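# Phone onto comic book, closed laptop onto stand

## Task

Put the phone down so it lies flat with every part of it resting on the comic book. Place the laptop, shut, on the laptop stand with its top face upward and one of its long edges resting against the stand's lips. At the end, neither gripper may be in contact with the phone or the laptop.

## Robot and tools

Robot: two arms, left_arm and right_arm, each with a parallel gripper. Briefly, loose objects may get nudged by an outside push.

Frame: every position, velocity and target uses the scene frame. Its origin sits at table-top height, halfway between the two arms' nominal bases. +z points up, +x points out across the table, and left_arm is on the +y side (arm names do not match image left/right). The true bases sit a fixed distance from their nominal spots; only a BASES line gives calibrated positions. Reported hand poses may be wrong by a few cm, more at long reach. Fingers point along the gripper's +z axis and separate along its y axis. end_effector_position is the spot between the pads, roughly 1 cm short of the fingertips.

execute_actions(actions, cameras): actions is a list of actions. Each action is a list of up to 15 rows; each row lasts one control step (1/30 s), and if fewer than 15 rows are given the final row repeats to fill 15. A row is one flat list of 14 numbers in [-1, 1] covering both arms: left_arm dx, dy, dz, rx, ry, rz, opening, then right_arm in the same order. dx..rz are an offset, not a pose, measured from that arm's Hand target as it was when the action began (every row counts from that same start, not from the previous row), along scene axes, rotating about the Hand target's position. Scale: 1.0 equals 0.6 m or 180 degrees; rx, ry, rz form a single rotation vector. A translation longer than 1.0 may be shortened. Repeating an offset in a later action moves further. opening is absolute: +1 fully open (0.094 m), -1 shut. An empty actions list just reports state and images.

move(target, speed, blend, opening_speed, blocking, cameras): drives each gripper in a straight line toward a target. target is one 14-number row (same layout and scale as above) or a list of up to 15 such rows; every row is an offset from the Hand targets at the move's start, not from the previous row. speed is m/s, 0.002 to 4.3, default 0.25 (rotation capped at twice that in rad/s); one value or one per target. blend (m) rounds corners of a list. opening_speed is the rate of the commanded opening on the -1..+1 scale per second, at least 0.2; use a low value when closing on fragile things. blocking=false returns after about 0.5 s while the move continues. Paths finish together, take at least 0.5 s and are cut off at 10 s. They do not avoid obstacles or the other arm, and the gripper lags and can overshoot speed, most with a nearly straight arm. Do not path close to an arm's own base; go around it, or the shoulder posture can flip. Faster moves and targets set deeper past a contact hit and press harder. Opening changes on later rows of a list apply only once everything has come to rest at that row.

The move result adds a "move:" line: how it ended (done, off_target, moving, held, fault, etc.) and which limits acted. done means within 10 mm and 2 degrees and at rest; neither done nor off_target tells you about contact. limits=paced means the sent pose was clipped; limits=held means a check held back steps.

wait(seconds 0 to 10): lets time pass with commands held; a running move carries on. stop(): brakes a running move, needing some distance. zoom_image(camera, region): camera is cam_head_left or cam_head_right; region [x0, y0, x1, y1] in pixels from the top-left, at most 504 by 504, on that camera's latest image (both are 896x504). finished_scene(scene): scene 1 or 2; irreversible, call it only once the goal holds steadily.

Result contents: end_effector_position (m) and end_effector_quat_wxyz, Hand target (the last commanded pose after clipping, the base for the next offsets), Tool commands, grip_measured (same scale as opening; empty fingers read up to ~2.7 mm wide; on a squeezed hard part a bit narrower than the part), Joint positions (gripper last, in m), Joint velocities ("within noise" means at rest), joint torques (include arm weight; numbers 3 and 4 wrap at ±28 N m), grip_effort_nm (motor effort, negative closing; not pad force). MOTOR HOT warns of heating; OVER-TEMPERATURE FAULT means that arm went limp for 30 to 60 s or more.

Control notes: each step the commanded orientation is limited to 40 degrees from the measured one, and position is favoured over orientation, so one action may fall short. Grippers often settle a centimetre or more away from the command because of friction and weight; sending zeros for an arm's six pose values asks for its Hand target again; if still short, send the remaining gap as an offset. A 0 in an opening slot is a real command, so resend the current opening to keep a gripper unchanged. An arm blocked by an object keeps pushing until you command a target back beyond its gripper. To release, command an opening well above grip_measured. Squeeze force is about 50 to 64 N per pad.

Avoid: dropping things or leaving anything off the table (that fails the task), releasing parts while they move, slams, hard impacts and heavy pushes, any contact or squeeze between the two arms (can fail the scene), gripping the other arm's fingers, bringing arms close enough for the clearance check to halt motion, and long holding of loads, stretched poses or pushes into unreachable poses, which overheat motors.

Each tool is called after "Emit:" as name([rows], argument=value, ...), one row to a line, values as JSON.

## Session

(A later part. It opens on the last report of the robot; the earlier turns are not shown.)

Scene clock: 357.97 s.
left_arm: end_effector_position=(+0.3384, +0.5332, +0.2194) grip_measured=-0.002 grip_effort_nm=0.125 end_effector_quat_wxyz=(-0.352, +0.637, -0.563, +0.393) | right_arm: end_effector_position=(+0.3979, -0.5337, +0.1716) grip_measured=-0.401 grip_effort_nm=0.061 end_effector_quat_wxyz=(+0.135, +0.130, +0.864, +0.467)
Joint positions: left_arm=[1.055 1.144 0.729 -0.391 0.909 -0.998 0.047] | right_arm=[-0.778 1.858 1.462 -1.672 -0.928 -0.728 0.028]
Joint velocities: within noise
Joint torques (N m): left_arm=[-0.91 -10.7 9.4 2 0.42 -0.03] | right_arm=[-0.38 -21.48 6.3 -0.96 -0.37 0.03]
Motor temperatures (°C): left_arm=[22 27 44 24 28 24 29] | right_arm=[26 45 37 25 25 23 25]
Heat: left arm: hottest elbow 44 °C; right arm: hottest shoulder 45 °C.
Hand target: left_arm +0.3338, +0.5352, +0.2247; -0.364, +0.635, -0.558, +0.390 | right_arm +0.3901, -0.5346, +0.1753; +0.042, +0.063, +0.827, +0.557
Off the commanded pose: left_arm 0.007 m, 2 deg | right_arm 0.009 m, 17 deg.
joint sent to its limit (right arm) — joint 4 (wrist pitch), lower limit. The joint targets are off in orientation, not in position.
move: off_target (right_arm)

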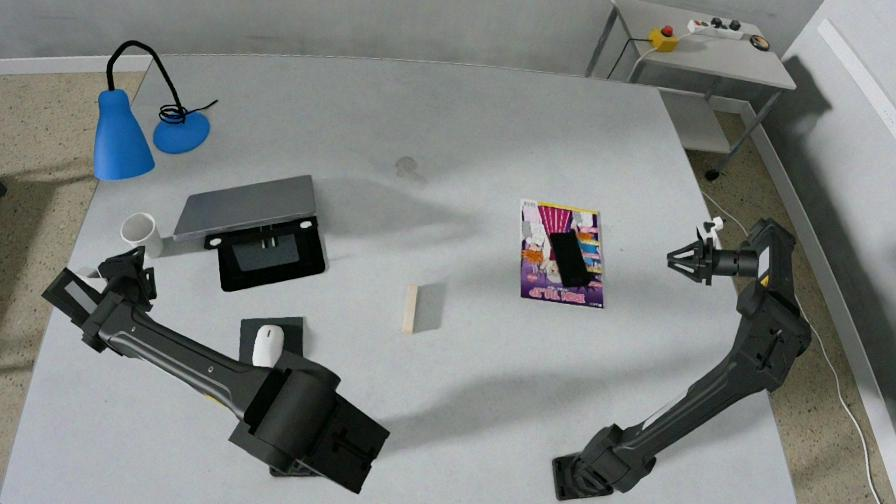

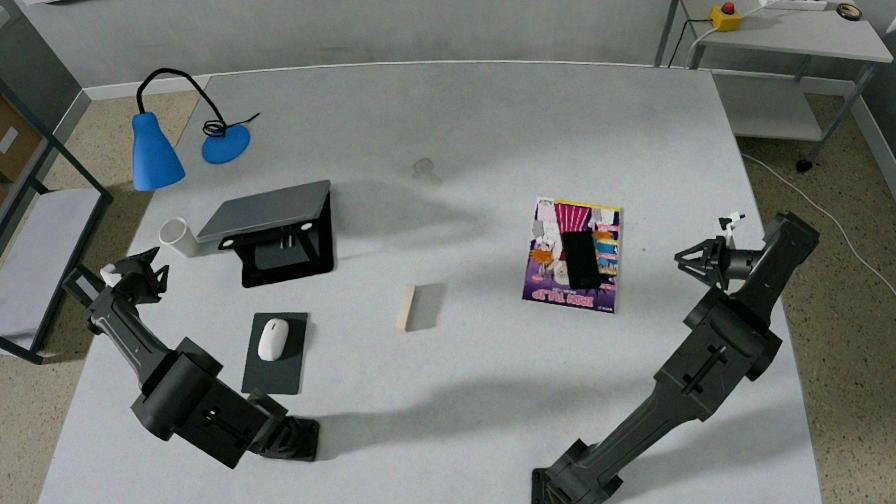

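Emit:
move(target=[0.1,-0.03,-0.13,0,0,0,0.0,0,0,0,0,0,0,-0.4], speed=0.12)

Emit:
zoom_image(camera="cam_head_left", region=[130, 170, 280, 280])

Emit:
zoom_image(camera="cam_head_right", region=[150, 170, 300, 280])

Scene clock: 367.53 s.
left_arm: end_effector_position=(+0.3903, +0.5218, +0.1508) grip_measured=-0.002 grip_effort_nm=0.125 end_effector_quat_wxyz=(-0.367, +0.637, -0.557, +0.387) | right_arm: end_effector_position=(+0.3979, -0.5337, +0.1716) grip_measured=-0.401 grip_effort_nm=0.066 end_effector_quat_wxyz=(+0.135, +0.130, +0.864, +0.467)
Joint positions: left_arm=[0.9 1.306 0.613 0.044 0.777 -1.176 0.047] | right_arm=[-0.778 1.858 1.462 -1.672 -0.928 -0.728 0.028]
Joint velocities: within noise
Joint torques (N m): left_arm=[-2.96 -9 8.47 2.45 0.11 0.01] | right_arm=[-0.44 -21.42 6.31 -0.92 -0.37 0.02]
Motor temperatures (°C): left_arm=[22 27 44 24 28 24 28] | right_arm=[26 46 37 25 25 23 25]
Heat: left arm: hottest elbow 44 °C; right arm: hottest shoulder 46 °C.
Hand target: left_arm +0.3939, +0.5172, +0.1468; -0.364, +0.635, -0.558, +0.391 | right_arm +0.3901, -0.5346, +0.1753; +0.042, +0.063, +0.827, +0.557
Off the commanded pose: left_arm 0.007 m, 0 deg | right_arm 0.009 m, 17 deg.
joint sent to its limit (right arm) — joint 4 (wrist pitch), lower limit. The joint targets are off in orientation, not in position.
move: off_target (right_arm)

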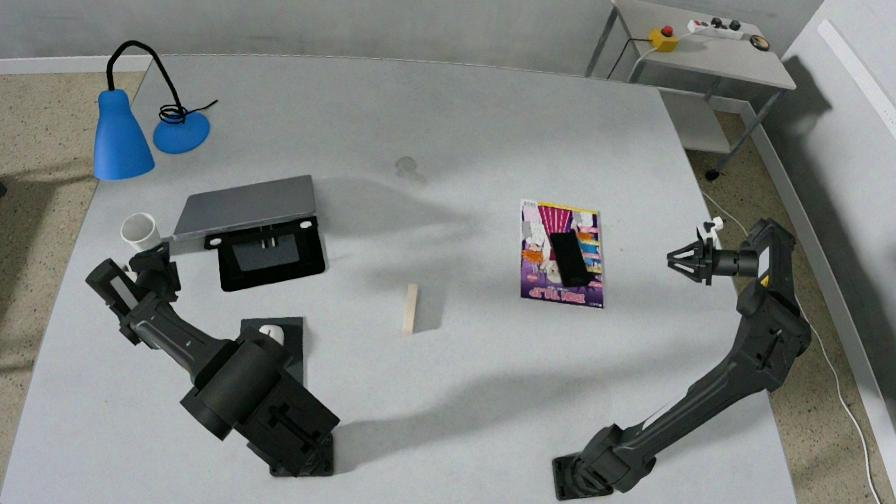

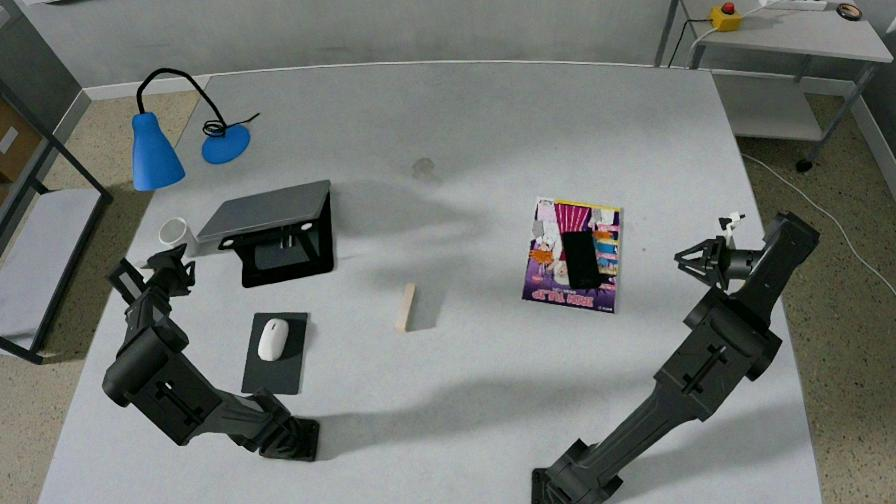

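Scaled by 3.360.

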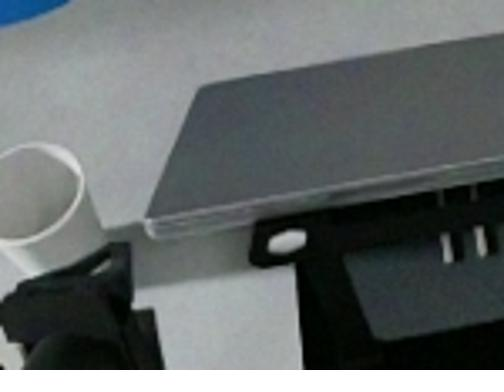

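Scaled by 3.360.

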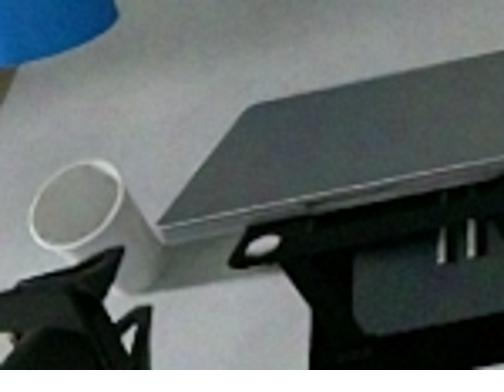

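Emit:
move([
  [0.03,0,-0.027,0,0,0,0.0,0,0,0,0,0,0,-0.4],
  [0.12,0.002,-0.068,0,0,0,0.0,0,0,0,0,0,0,-0.4],
], speed=0.08)

Emit:
zoom_image(camera="cam_head_left", region=[130, 170, 280, 280])

Emit:
zoom_image(camera="cam_head_right", region=[150, 170, 300, 280])

Scene clock: 379.57 s.
left_arm: end_effector_position=(+0.4410, +0.5180, +0.1061) grip_measured=-0.002 grip_effort_nm=0.110 end_effector_quat_wxyz=(-0.369, +0.643, -0.551, +0.384) | right_arm: end_effector_position=(+0.3979, -0.5337, +0.1716) grip_measured=-0.401 grip_effort_nm=0.066 end_effector_quat_wxyz=(+0.135, +0.130, +0.864, +0.467)
Joint positions: left_arm=[0.779 1.496 0.626 0.289 0.663 -1.284 0.047] | right_arm=[-0.778 1.858 1.462 -1.672 -0.928 -0.728 0.028]
Joint velocities: within noise
Joint torques (N m): left_arm=[-4.19 -8.59 12.44 1.47 -0.13 -0.06] | right_arm=[-0.32 -21.48 6.28 -0.95 -0.37 0.03]
Motor temperatures (°C): left_arm=[22 26 43 24 28 24 28] | right_arm=[26 46 37 25 25 23 25]
Heat: left arm: hottest elbow 43 °C; right arm: hottest shoulder 46 °C.
Hand target: left_arm +0.4659, +0.5183, +0.1061; -0.364, +0.635, -0.558, +0.391 | right_arm +0.3901, -0.5346, +0.1753; +0.042, +0.063, +0.827, +0.557
Off the commanded pose: left_arm 0.025 m, 1 deg | right_arm 0.009 m, 17 deg.
joint sent to its limit (right arm) — joint 4 (wrist pitch), lower limit. The joint targets are off in orientation, not in position.
move: off_target (left_arm, right_arm)

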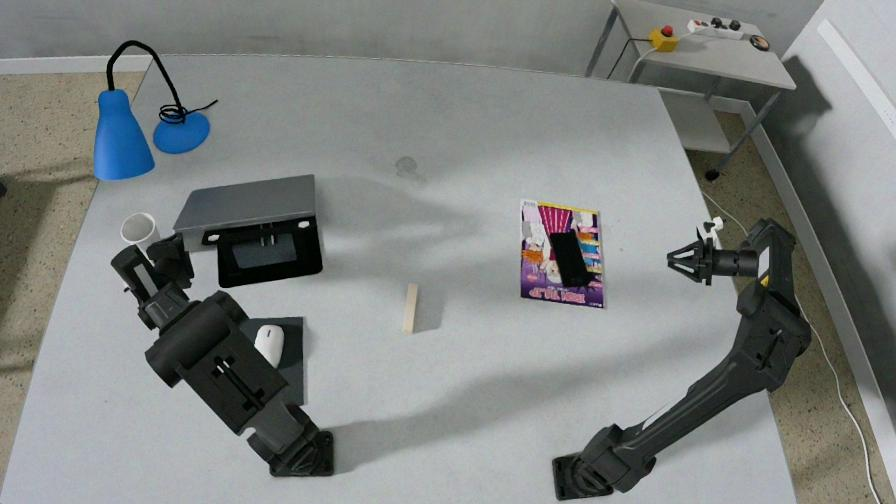

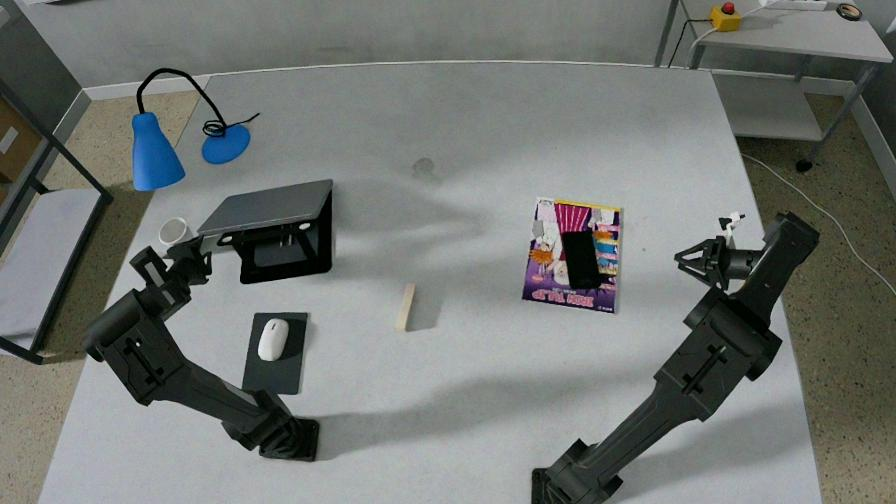

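Scaled by 3.360.

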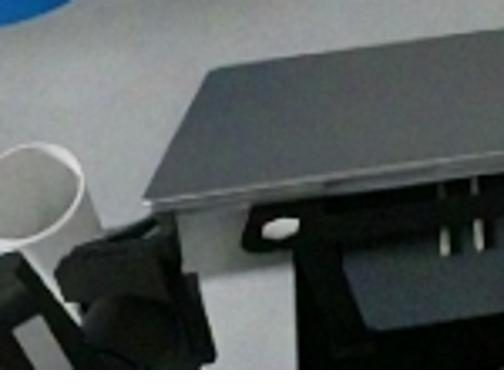

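Scaled by 3.360.

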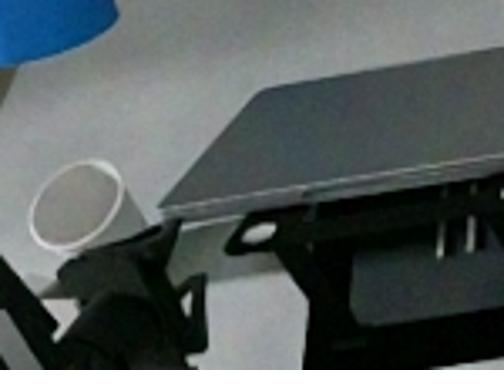

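Emit:
move([
  [-0.1,0,0.01,0,0,0,0.0,0,0,0,0,0,0,-0.4],
  [-0.09,-0.025,0.09,0,0,0,0.15,0,0,0,0,0,0,-0.4],
], speed=0.08)

Emit:
zoom_image(camera="cam_head_left", region=[130, 170, 340, 300])

Emit:
zoom_image(camera="cam_head_right", region=[150, 170, 360, 300])

Scene clock: 386.67 s.
left_arm: end_effector_position=(+0.4035, +0.5024, +0.1436) grip_measured=+0.148 grip_effort_nm=0.129 end_effector_quat_wxyz=(-0.354, +0.645, -0.556, +0.388) | right_arm: end_effector_position=(+0.3979, -0.5337, +0.1716) grip_measured=-0.401 grip_effort_nm=0.061 end_effector_quat_wxyz=(+0.135, +0.130, +0.864, +0.467)
Joint positions: left_arm=[0.834 1.303 0.594 0.068 0.723 -1.231 0.054] | right_arm=[-0.778 1.858 1.462 -1.672 -0.928 -0.728 0.028]
Joint velocities: within noise
Joint torques (N m): left_arm=[-2.96 -11.69 11.04 1.22 0.11 -0.02] | right_arm=[-0.26 -21.54 6.28 -0.96 -0.37 0.02]
Motor temperatures (°C): left_arm=[22 26 42 24 28 24 28] | right_arm=[26 46 37 25 25 23 25]
Heat: left arm: hottest elbow 42 °C; right arm: hottest shoulder 46 °C.
Hand target: left_arm +0.4119, +0.5033, +0.1599; -0.364, +0.635, -0.558, +0.391 | right_arm +0.3901, -0.5346, +0.1753; +0.042, +0.063, +0.827, +0.557
Off the commanded pose: left_arm 0.019 m, 2 deg | right_arm 0.009 m, 17 deg.
joint sent to its limit (right arm) — joint 4 (wrist pitch), lower limit. The joint targets are off in orientation, not in position.
move: off_target (left_arm, right_arm); target 2's new opening was sent with left_arm's hand 0.019 m and 2 deg from that target

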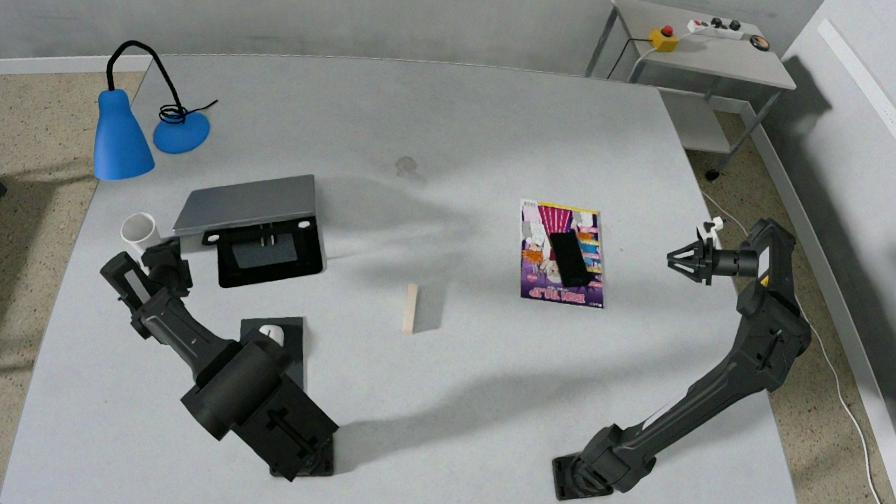

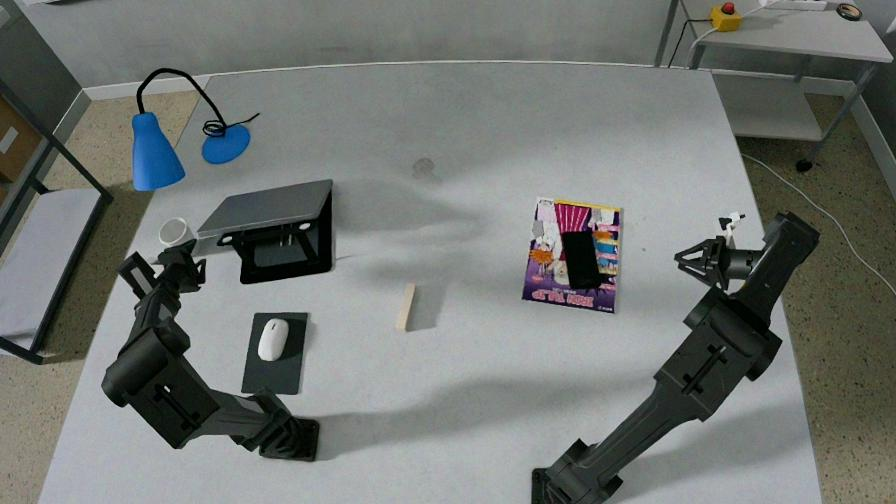

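Scaled by 2.400.

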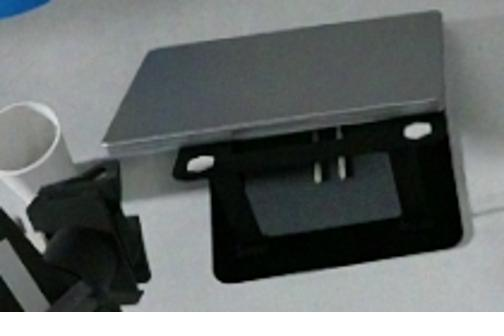

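Scaled by 2.400.

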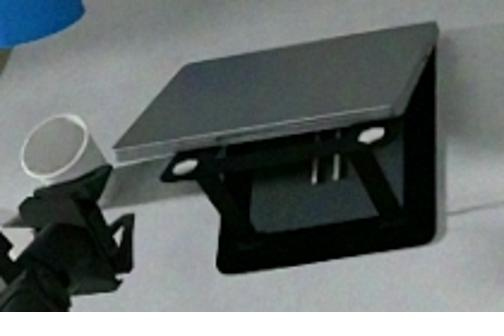

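Emit:
move([
  [0.008,0,0.025,0,0,0,0.15,0,0,0,0,0,0,-0.4],
  [0.06,0.001,0.012,0,0,0,0.15,0,0,0,0,0,0,-0.4],
], speed=0.06)

Emit:
zoom_image(camera="cam_head_left", region=[130, 170, 280, 280])

Emit:
zoom_image(camera="cam_head_right", region=[150, 170, 300, 280])

Scene clock: 395.93 s.
left_arm: end_effector_position=(+0.4239, +0.4895, +0.1399) grip_measured=+0.148 grip_effort_nm=0.129 end_effector_quat_wxyz=(-0.338, +0.655, -0.556, +0.385) | right_arm: end_effector_position=(+0.3979, -0.5337, +0.1716) grip_measured=-0.401 grip_effort_nm=0.066 end_effector_quat_wxyz=(+0.135, +0.130, +0.864, +0.467)
Joint positions: left_arm=[0.763 1.322 0.615 0.059 0.664 -1.283 0.054] | right_arm=[-0.778 1.858 1.462 -1.672 -0.928 -0.728 0.028]
Joint velocities: within noise
Joint torques (N m): left_arm=[-2.78 -9 14.87 2.26 0.12 -0.03] | right_arm=[-0.38 -21.48 6.3 -0.95 -0.37 0.02]
Motor temperatures (°C): left_arm=[22 27 43 24 28 24 28] | right_arm=[26 46 37 25 25 23 25]
Heat: left arm: hottest elbow 43 °C; right arm: hottest shoulder 46 °C.
Hand target: left_arm +0.4479, +0.5040, +0.1672; -0.364, +0.635, -0.558, +0.391 | right_arm +0.3901, -0.5346, +0.1753; +0.042, +0.063, +0.827, +0.557
Off the commanded pose: left_arm 0.039 m, 4 deg | right_arm 0.009 m, 17 deg.
joint sent to its limit (right arm) — joint 4 (wrist pitch), lower limit. The joint targets are off in orientation, not in position.
move: off_target (left_arm, right_arm)

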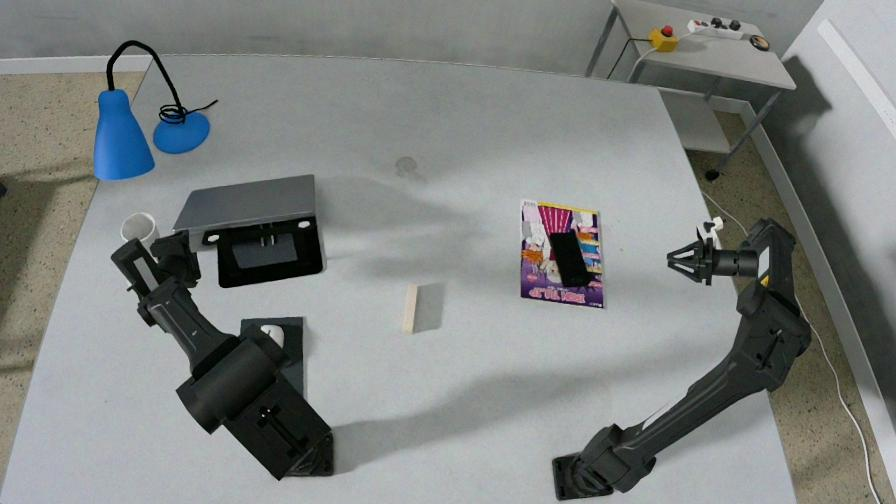

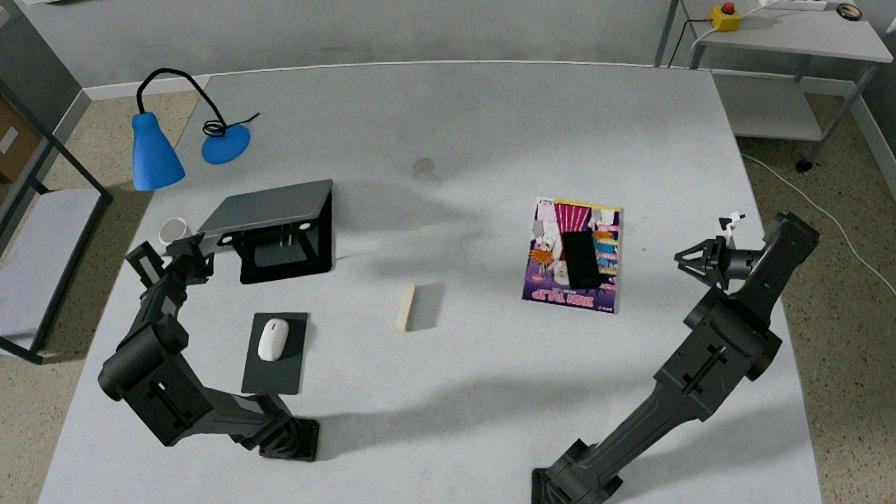

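Scaled by 3.360.

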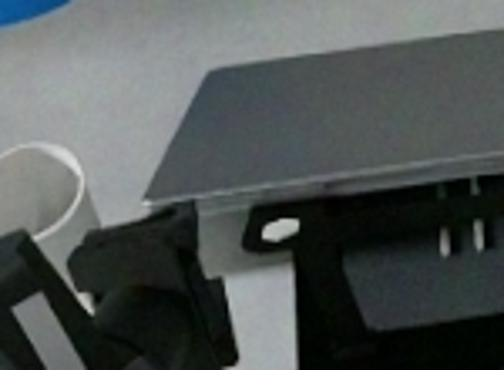

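Scaled by 3.360.

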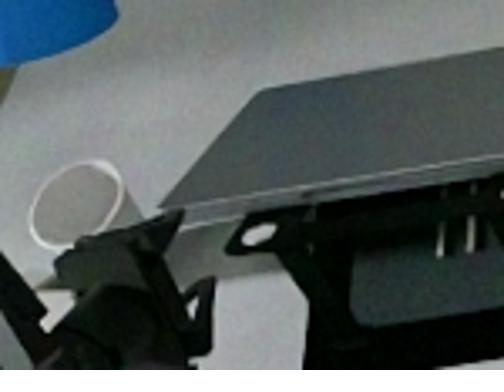

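Emit:
move([
  [-0.06,0,0.0,0,0,0,0.3,0,0,0,0,0,0,-0.4],
  [-0.04,0,0.06,0,0,0,0.3,0,0,0,0,0,0,-0.4],
], speed=0.06)

Emit:
zoom_image(camera="cam_head_left", region=[130, 170, 280, 280])

Emit:
zoom_image(camera="cam_head_right", region=[150, 170, 300, 280])

Scene clock: 402.57 s.
left_arm: end_effector_position=(+0.4066, +0.4909, +0.1661) grip_measured=+0.298 grip_effort_nm=0.125 end_effector_quat_wxyz=(-0.335, +0.656, -0.554, +0.389) | right_arm: end_effector_position=(+0.3979, -0.5337, +0.1716) grip_measured=-0.401 grip_effort_nm=0.066 end_effector_quat_wxyz=(+0.135, +0.130, +0.864, +0.467)
Joint positions: left_arm=[0.805 1.235 0.631 -0.066 0.703 -1.257 0.061] | right_arm=[-0.778 1.858 1.462 -1.672 -0.928 -0.728 0.028]
Joint velocities: within noise
Joint torques (N m): left_arm=[-2.67 -10.75 15.51 1.37 0.11 0.05] | right_arm=[-0.38 -21.48 6.3 -0.96 -0.37 0.03]
Motor temperatures (°C): left_arm=[22 27 42 24 28 24 28] | right_arm=[26 46 37 25 25 23 25]
Heat: left arm: hottest elbow 42 °C; right arm: hottest shoulder 46 °C.
Hand target: left_arm +0.4238, +0.5040, +0.2031; -0.364, +0.636, -0.558, +0.391 | right_arm +0.3901, -0.5346, +0.1753; +0.042, +0.063, +0.827, +0.557
Off the commanded pose: left_arm 0.043 m, 4 deg | right_arm 0.009 m, 17 deg.
joint sent to its limit (right arm) — joint 4 (wrist pitch), lower limit. The joint targets are off in orientation, not in position.
move: off_target (left_arm, right_arm)

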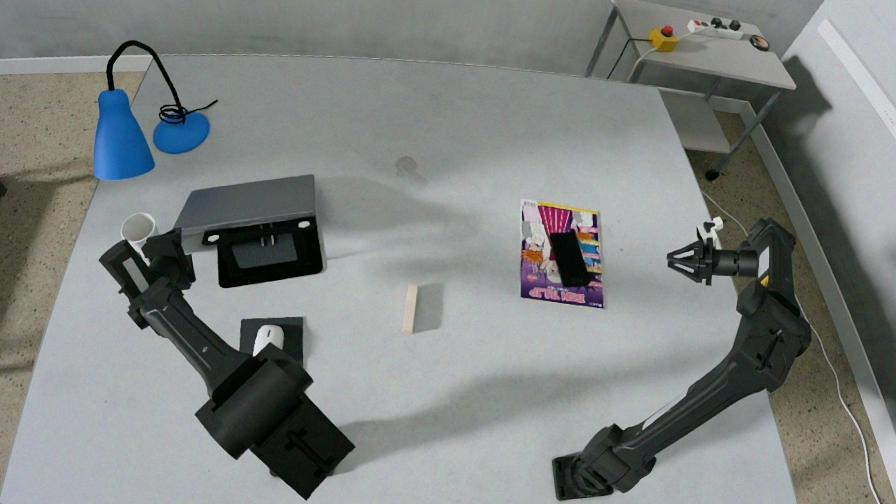

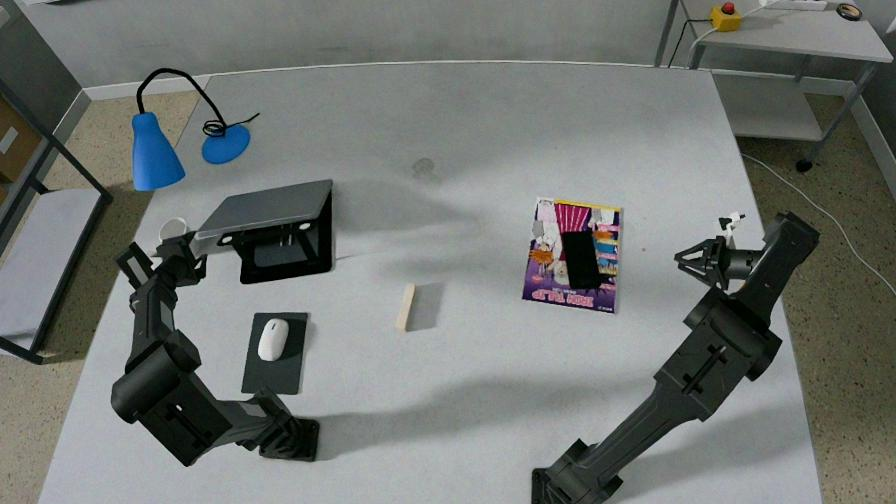

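Scaled by 3.360.

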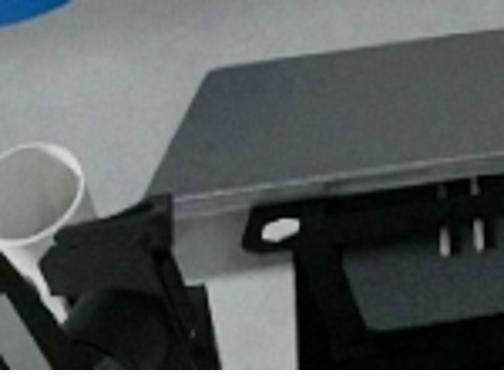

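Scaled by 3.360.

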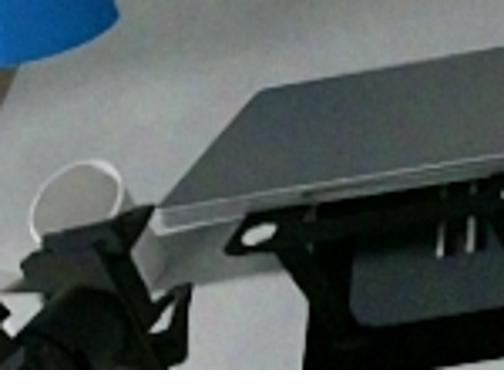

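Emit:
move([
  [-0.02,-0.015,-0.075,0,0,0,0.6,0,0,0,0,0,0,-0.4],
  [0.116,-0.019,-0.148,0,0,0,0.6,0,0,0,0,0,0,-0.4],
], speed=0.06)

Emit:
zoom_image(camera="cam_head_left", region=[130, 170, 280, 280])

Emit:
zoom_image(camera="cam_head_right", region=[150, 170, 300, 280])

Scene clock: 412.03 s.
left_arm: end_effector_position=(+0.4649, +0.4826, +0.0961) grip_measured=+0.598 grip_effort_nm=0.120 end_effector_quat_wxyz=(-0.344, +0.653, -0.556, +0.383) | right_arm: end_effector_position=(+0.3979, -0.5337, +0.1716) grip_measured=-0.401 grip_effort_nm=0.066 end_effector_quat_wxyz=(+0.135, +0.130, +0.864, +0.467)
Joint positions: left_arm=[0.668 1.501 0.622 0.282 0.58 -1.347 0.075] | right_arm=[-0.778 1.858 1.462 -1.672 -0.928 -0.728 0.028]
Joint velocities: within noise
Joint torques (N m): left_arm=[-2.61 -10.46 13.63 2.17 -0.08 0] | right_arm=[-0.38 -21.42 6.31 -0.94 -0.37 0.03]
Motor temperatures (°C): left_arm=[22 26 42 24 28 24 28] | right_arm=[26 46 37 25 25 23 25]
Heat: left arm: hottest elbow 42 °C; right arm: hottest shoulder 46 °C.
Hand target: left_arm +0.4934, +0.4926, +0.1144; -0.364, +0.635, -0.558, +0.391 | right_arm +0.3901, -0.5346, +0.1753; +0.042, +0.063, +0.827, +0.557
Off the commanded pose: left_arm 0.035 m, 3 deg | right_arm 0.009 m, 17 deg.
joint sent to its limit (right arm) — joint 4 (wrist pitch), lower limit. The joint targets are off in orientation, not in position.
move: off_target (left_arm, right_arm)

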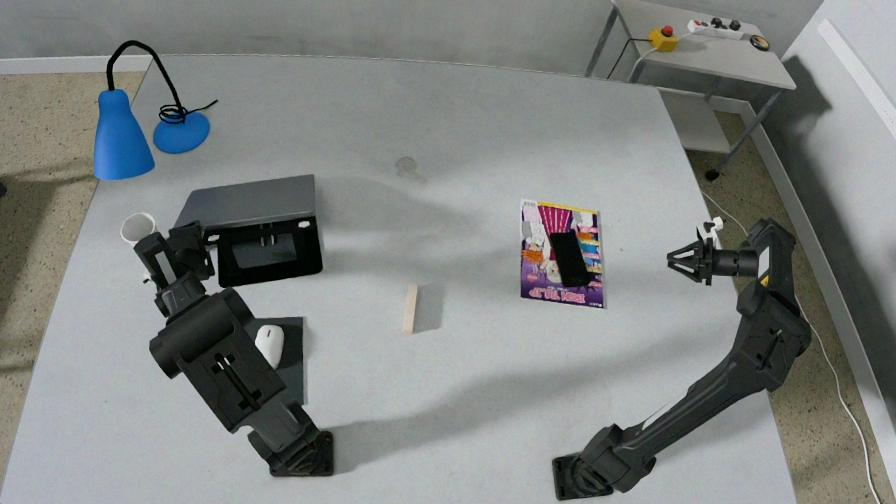

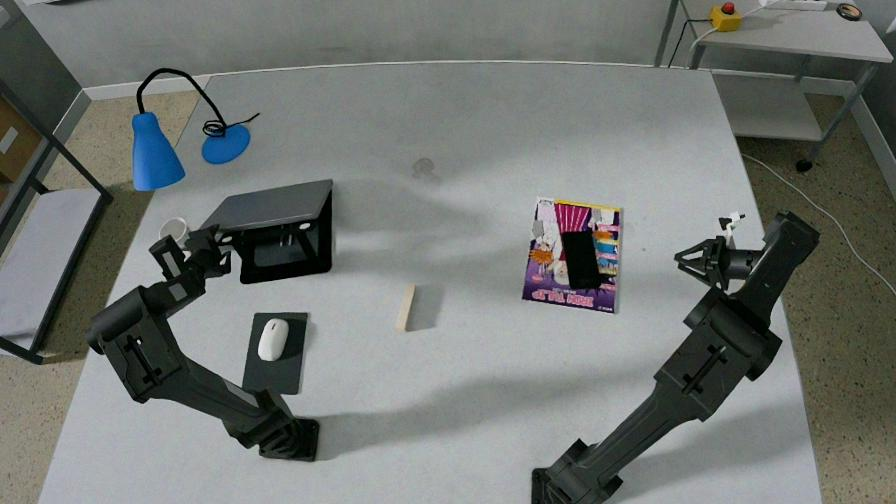

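Scaled by 3.360.

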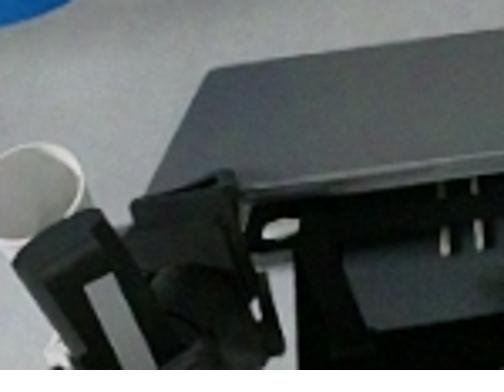

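Scaled by 3.360.

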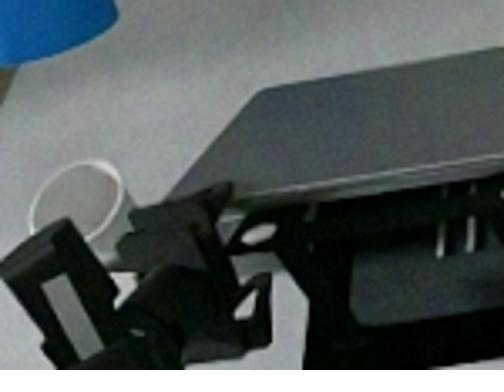

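Emit:
move(target=[-0.02,0.045,0.01,0,0,0,0.6,0,0,0,0,0,0,-0.4], speed=0.05)

Emit:
zoom_image(camera="cam_head_left", region=[130, 170, 280, 280])

Emit:
zoom_image(camera="cam_head_right", region=[150, 170, 300, 280])

Scene clock: 419.33 s.
left_arm: end_effector_position=(+0.4669, +0.4992, +0.1023) grip_measured=+0.598 grip_effort_nm=0.115 end_effector_quat_wxyz=(-0.344, +0.646, -0.558, +0.391) | right_arm: end_effector_position=(+0.3979, -0.5337, +0.1716) grip_measured=-0.401 grip_effort_nm=0.066 end_effector_quat_wxyz=(+0.135, +0.130, +0.864, +0.467)
Joint positions: left_arm=[0.705 1.52 0.661 0.258 0.63 -1.324 0.075] | right_arm=[-0.778 1.858 1.462 -1.672 -0.928 -0.728 0.028]
Joint velocities: within noise
Joint torques (N m): left_arm=[-0.21 -11.93 13.44 1.39 0.28 0.15] | right_arm=[-0.44 -21.54 6.28 -0.92 -0.37 0.03]
Motor temperatures (°C): left_arm=[22 26 43 24 28 24 28] | right_arm=[26 46 37 25 25 23 25]
Heat: left arm: hottest elbow 43 °C; right arm: hottest shoulder 46 °C.
Hand target: left_arm +0.4815, +0.5195, +0.1203; -0.364, +0.635, -0.558, +0.391 | right_arm +0.3901, -0.5346, +0.1753; +0.042, +0.063, +0.827, +0.557
Off the commanded pose: left_arm 0.031 m, 3 deg | right_arm 0.009 m, 17 deg.
joint sent to its limit (right arm) — joint 4 (wrist pitch), lower limit. The joint targets are off in orientation, not in position.
move: off_target (left_arm, right_arm)

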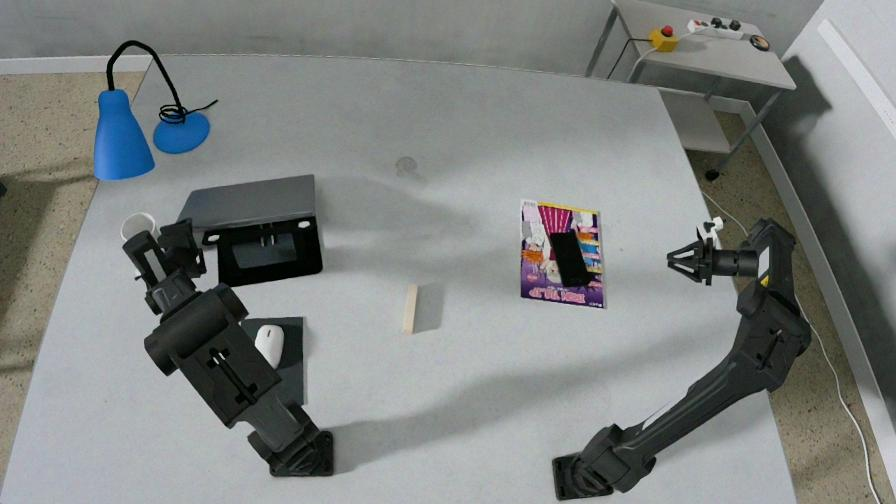

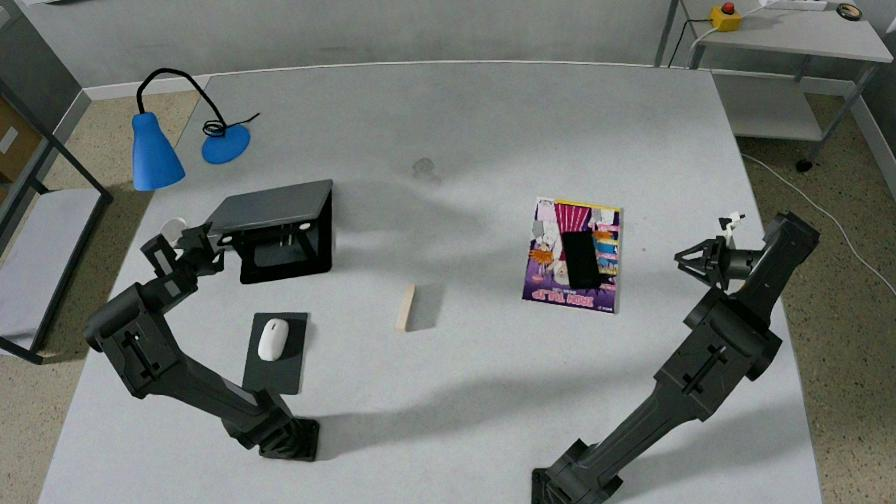

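Scaled by 3.360.

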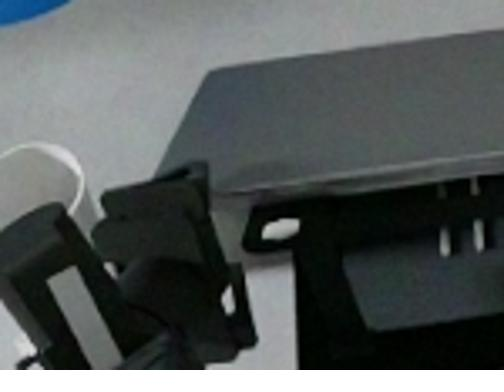

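Scaled by 3.360.

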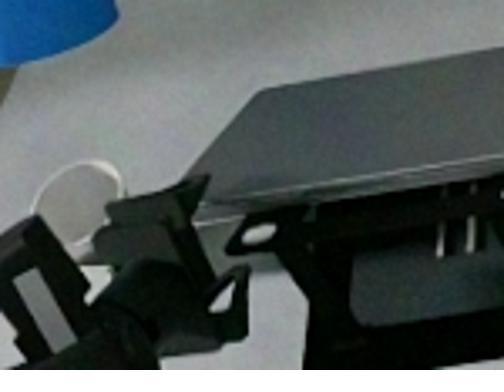

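Emit:
move(target=[0.025,-0.005,-0.012,0,0,0,0.6,0,0,0,0,0,0,-0.4], speed=0.05, cameras=[])

Emit:
move(target=[0,0,0,0,0,0,-0.3,0,0,0,0,0,0,-0.4], opening_speed=0.4)

Emit:
zoom_image(camera="cam_head_left", region=[130, 170, 280, 280])

Emit:
zoom_image(camera="cam_head_right", region=[150, 170, 300, 280])

Scene clock: 426.07 s.
left_arm: end_effector_position=(+0.4720, +0.5047, +0.0914) grip_measured=+0.598 grip_effort_nm=0.115 end_effector_quat_wxyz=(-0.340, +0.654, -0.557, +0.384) | right_arm: end_effector_position=(+0.3979, -0.5337, +0.1716) grip_measured=-0.401 grip_effort_nm=0.066 end_effector_quat_wxyz=(+0.135, +0.130, +0.864, +0.467)
Joint positions: left_arm=[0.702 1.558 0.679 0.262 0.612 -1.324 0.075] | right_arm=[-0.778 1.858 1.462 -1.672 -0.928 -0.728 0.028]
Joint velocities: within noise
Joint torques (N m): left_arm=[-2.67 -11.87 13.09 2.33 0.04 -0.01] | right_arm=[-0.32 -21.42 6.32 -0.95 -0.37 0.02]
Motor temperatures (°C): left_arm=[22 26 44 24 28 24 28] | right_arm=[26 46 37 25 25 23 25]
Heat: left arm: hottest elbow 44 °C; right arm: hottest shoulder 46 °C.
Hand target: left_arm +0.4965, +0.5166, +0.1133; -0.364, +0.635, -0.558, +0.391 | right_arm +0.3901, -0.5346, +0.1753; +0.042, +0.063, +0.827, +0.557
Off the commanded pose: left_arm 0.035 m, 4 deg | right_arm 0.009 m, 17 deg.
joint sent to its limit (right arm) — joint 4 (wrist pitch), lower limit. The joint targets are off in orientation, not in position.
move: off_target (left_arm, right_arm)
No camera images: "cameras" was empty.

Scene clock: 428.63 s.
left_arm: end_effector_position=(+0.4823, +0.5103, +0.1047) grip_measured=-0.297 grip_effort_nm=-0.110 end_effector_quat_wxyz=(-0.357, +0.641, -0.558, +0.387) | right_arm: end_effector_position=(+0.3979, -0.5337, +0.1716) grip_measured=-0.401 grip_effort_nm=0.061 end_effector_quat_wxyz=(+0.135, +0.130, +0.864, +0.467)
Joint positions: left_arm=[0.697 1.558 0.702 0.28 0.613 -1.324 0.033] | right_arm=[-0.778 1.858 1.462 -1.672 -0.928 -0.728 0.028]
Joint velocities: within noise
Joint torques (N m): left_arm=[-2.14 -11.87 11.37 1.95 -0.02 0.01] | right_arm=[-0.32 -21.48 6.3 -0.94 -0.37 0.02]
Motor temperatures (°C): left_arm=[22 26 44 24 28 24 28] | right_arm=[26 46 37 25 25 23 25]
Heat: left arm: hottest elbow 44 °C; right arm: hottest shoulder 46 °C.
Hand target: left_arm +0.4964, +0.5166, +0.1132; -0.364, +0.635, -0.558, +0.390 | right_arm +0.3901, -0.5346, +0.1753; +0.042, +0.063, +0.827, +0.557
Off the commanded pose: left_arm 0.018 m, 1 deg | right_arm 0.009 m, 17 deg.
joint sent to its limit (right arm) — joint 4 (wrist pitch), lower limit. The joint targets are off in orientation, not in position.
move: off_target (left_arm, right_arm)

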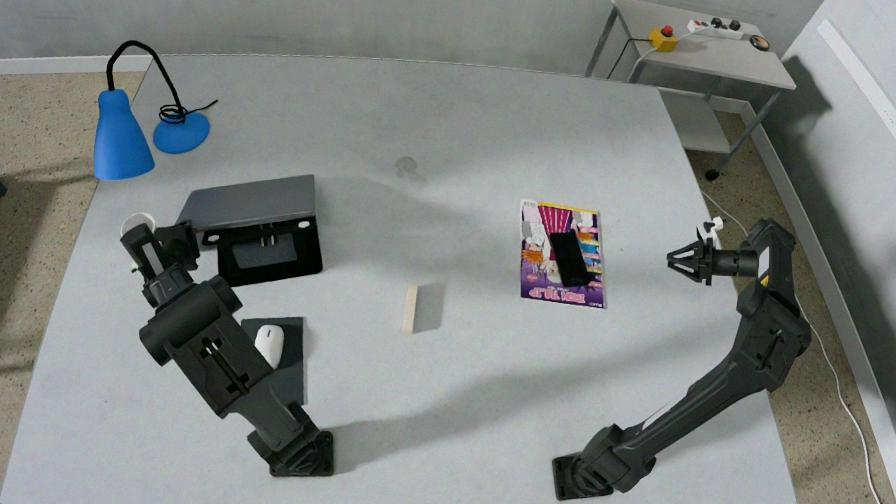

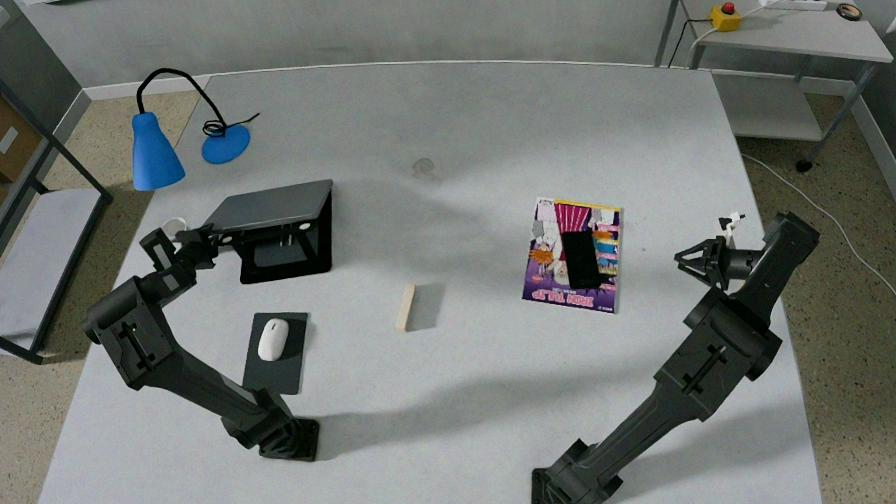

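Scaled by 3.360.

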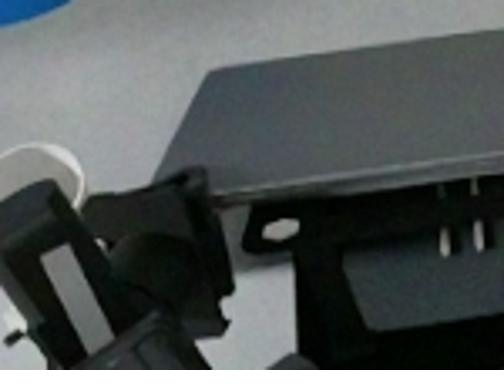

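Scaled by 3.360.

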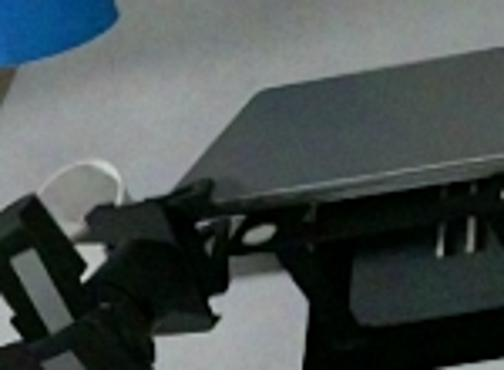

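Emit:
move(target=[0,0,0,0,0,0,-0.85,0,0,0,0,0,0,-0.4], opening_speed=0.3)

Emit:
zoom_image(camera="cam_head_left", region=[130, 160, 340, 300])

Emit:
zoom_image(camera="cam_head_right", region=[150, 160, 360, 300])

Scene clock: 433.70 s.
left_arm: end_effector_position=(+0.4855, +0.5122, +0.1094) grip_measured=-0.614 grip_effort_nm=-1.009 end_effector_quat_wxyz=(-0.363, +0.636, -0.559, +0.389) | right_arm: end_effector_position=(+0.3979, -0.5337, +0.1716) grip_measured=-0.401 grip_effort_nm=0.066 end_effector_quat_wxyz=(+0.135, +0.130, +0.864, +0.467)
Joint positions: left_arm=[0.696 1.558 0.71 0.286 0.615 -1.321 0.018] | right_arm=[-0.778 1.858 1.462 -1.672 -0.928 -0.728 0.028]
Joint velocities: within noise
Joint torques (N m): left_arm=[-1.61 -12.04 10.93 1.51 -0.1 -0.06] | right_arm=[-0.38 -21.54 6.27 -0.95 -0.38 0.02]
Motor temperatures (°C): left_arm=[22 26 43 24 28 24 28] | right_arm=[26 46 37 25 25 23 25]
Heat: left arm: hottest elbow 43 °C; right arm: hottest shoulder 46 °C.
Hand target: left_arm +0.4965, +0.5166, +0.1133; -0.364, +0.635, -0.558, +0.391 | right_arm +0.3901, -0.5346, +0.1753; +0.042, +0.063, +0.827, +0.557
Off the commanded pose: left_arm 0.012 m, 0 deg | right_arm 0.009 m, 17 deg.
joint sent to its limit (right arm) — joint 4 (wrist pitch), lower limit. The joint targets are off in orientation, not in position.
move: off_target (left_arm, right_arm)

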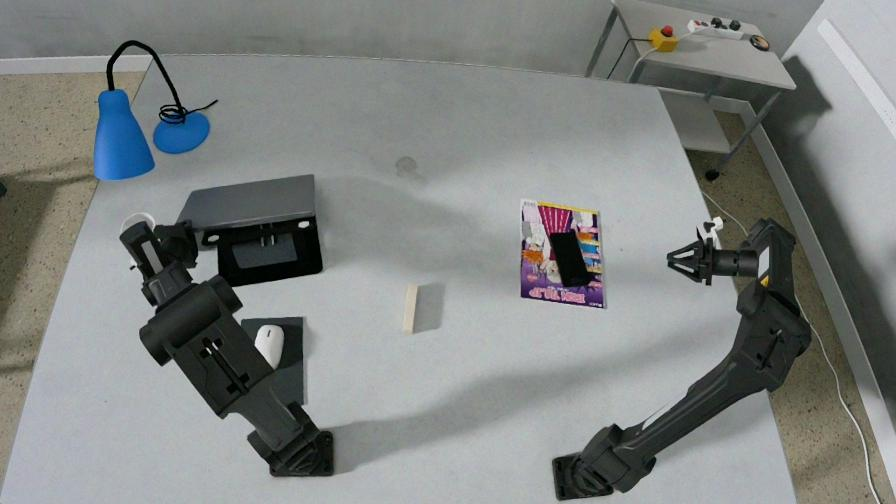

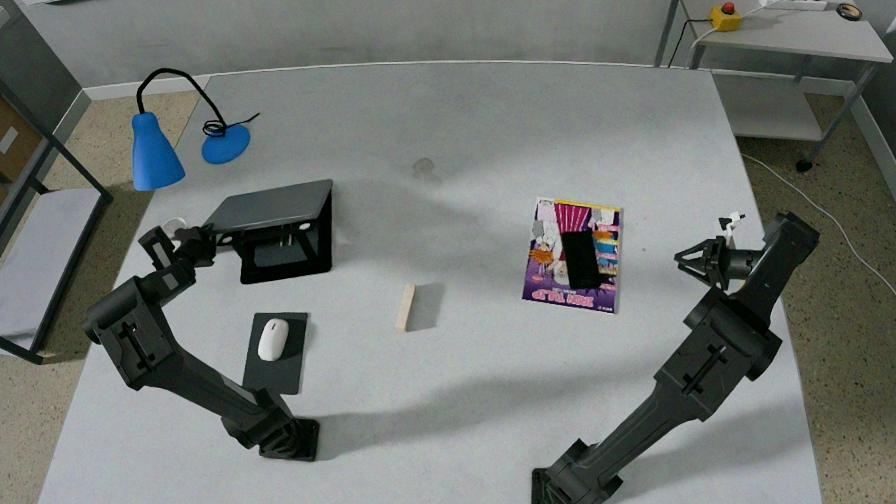

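Scaled by 2.400.

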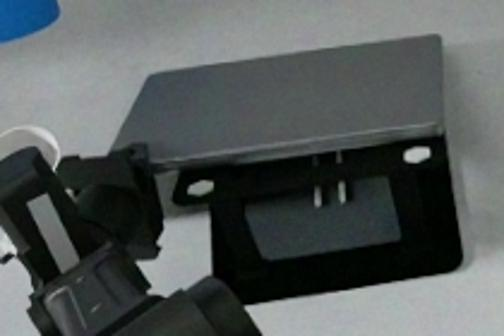

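Scaled by 2.400.

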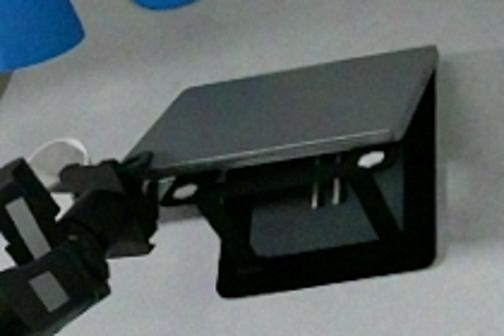

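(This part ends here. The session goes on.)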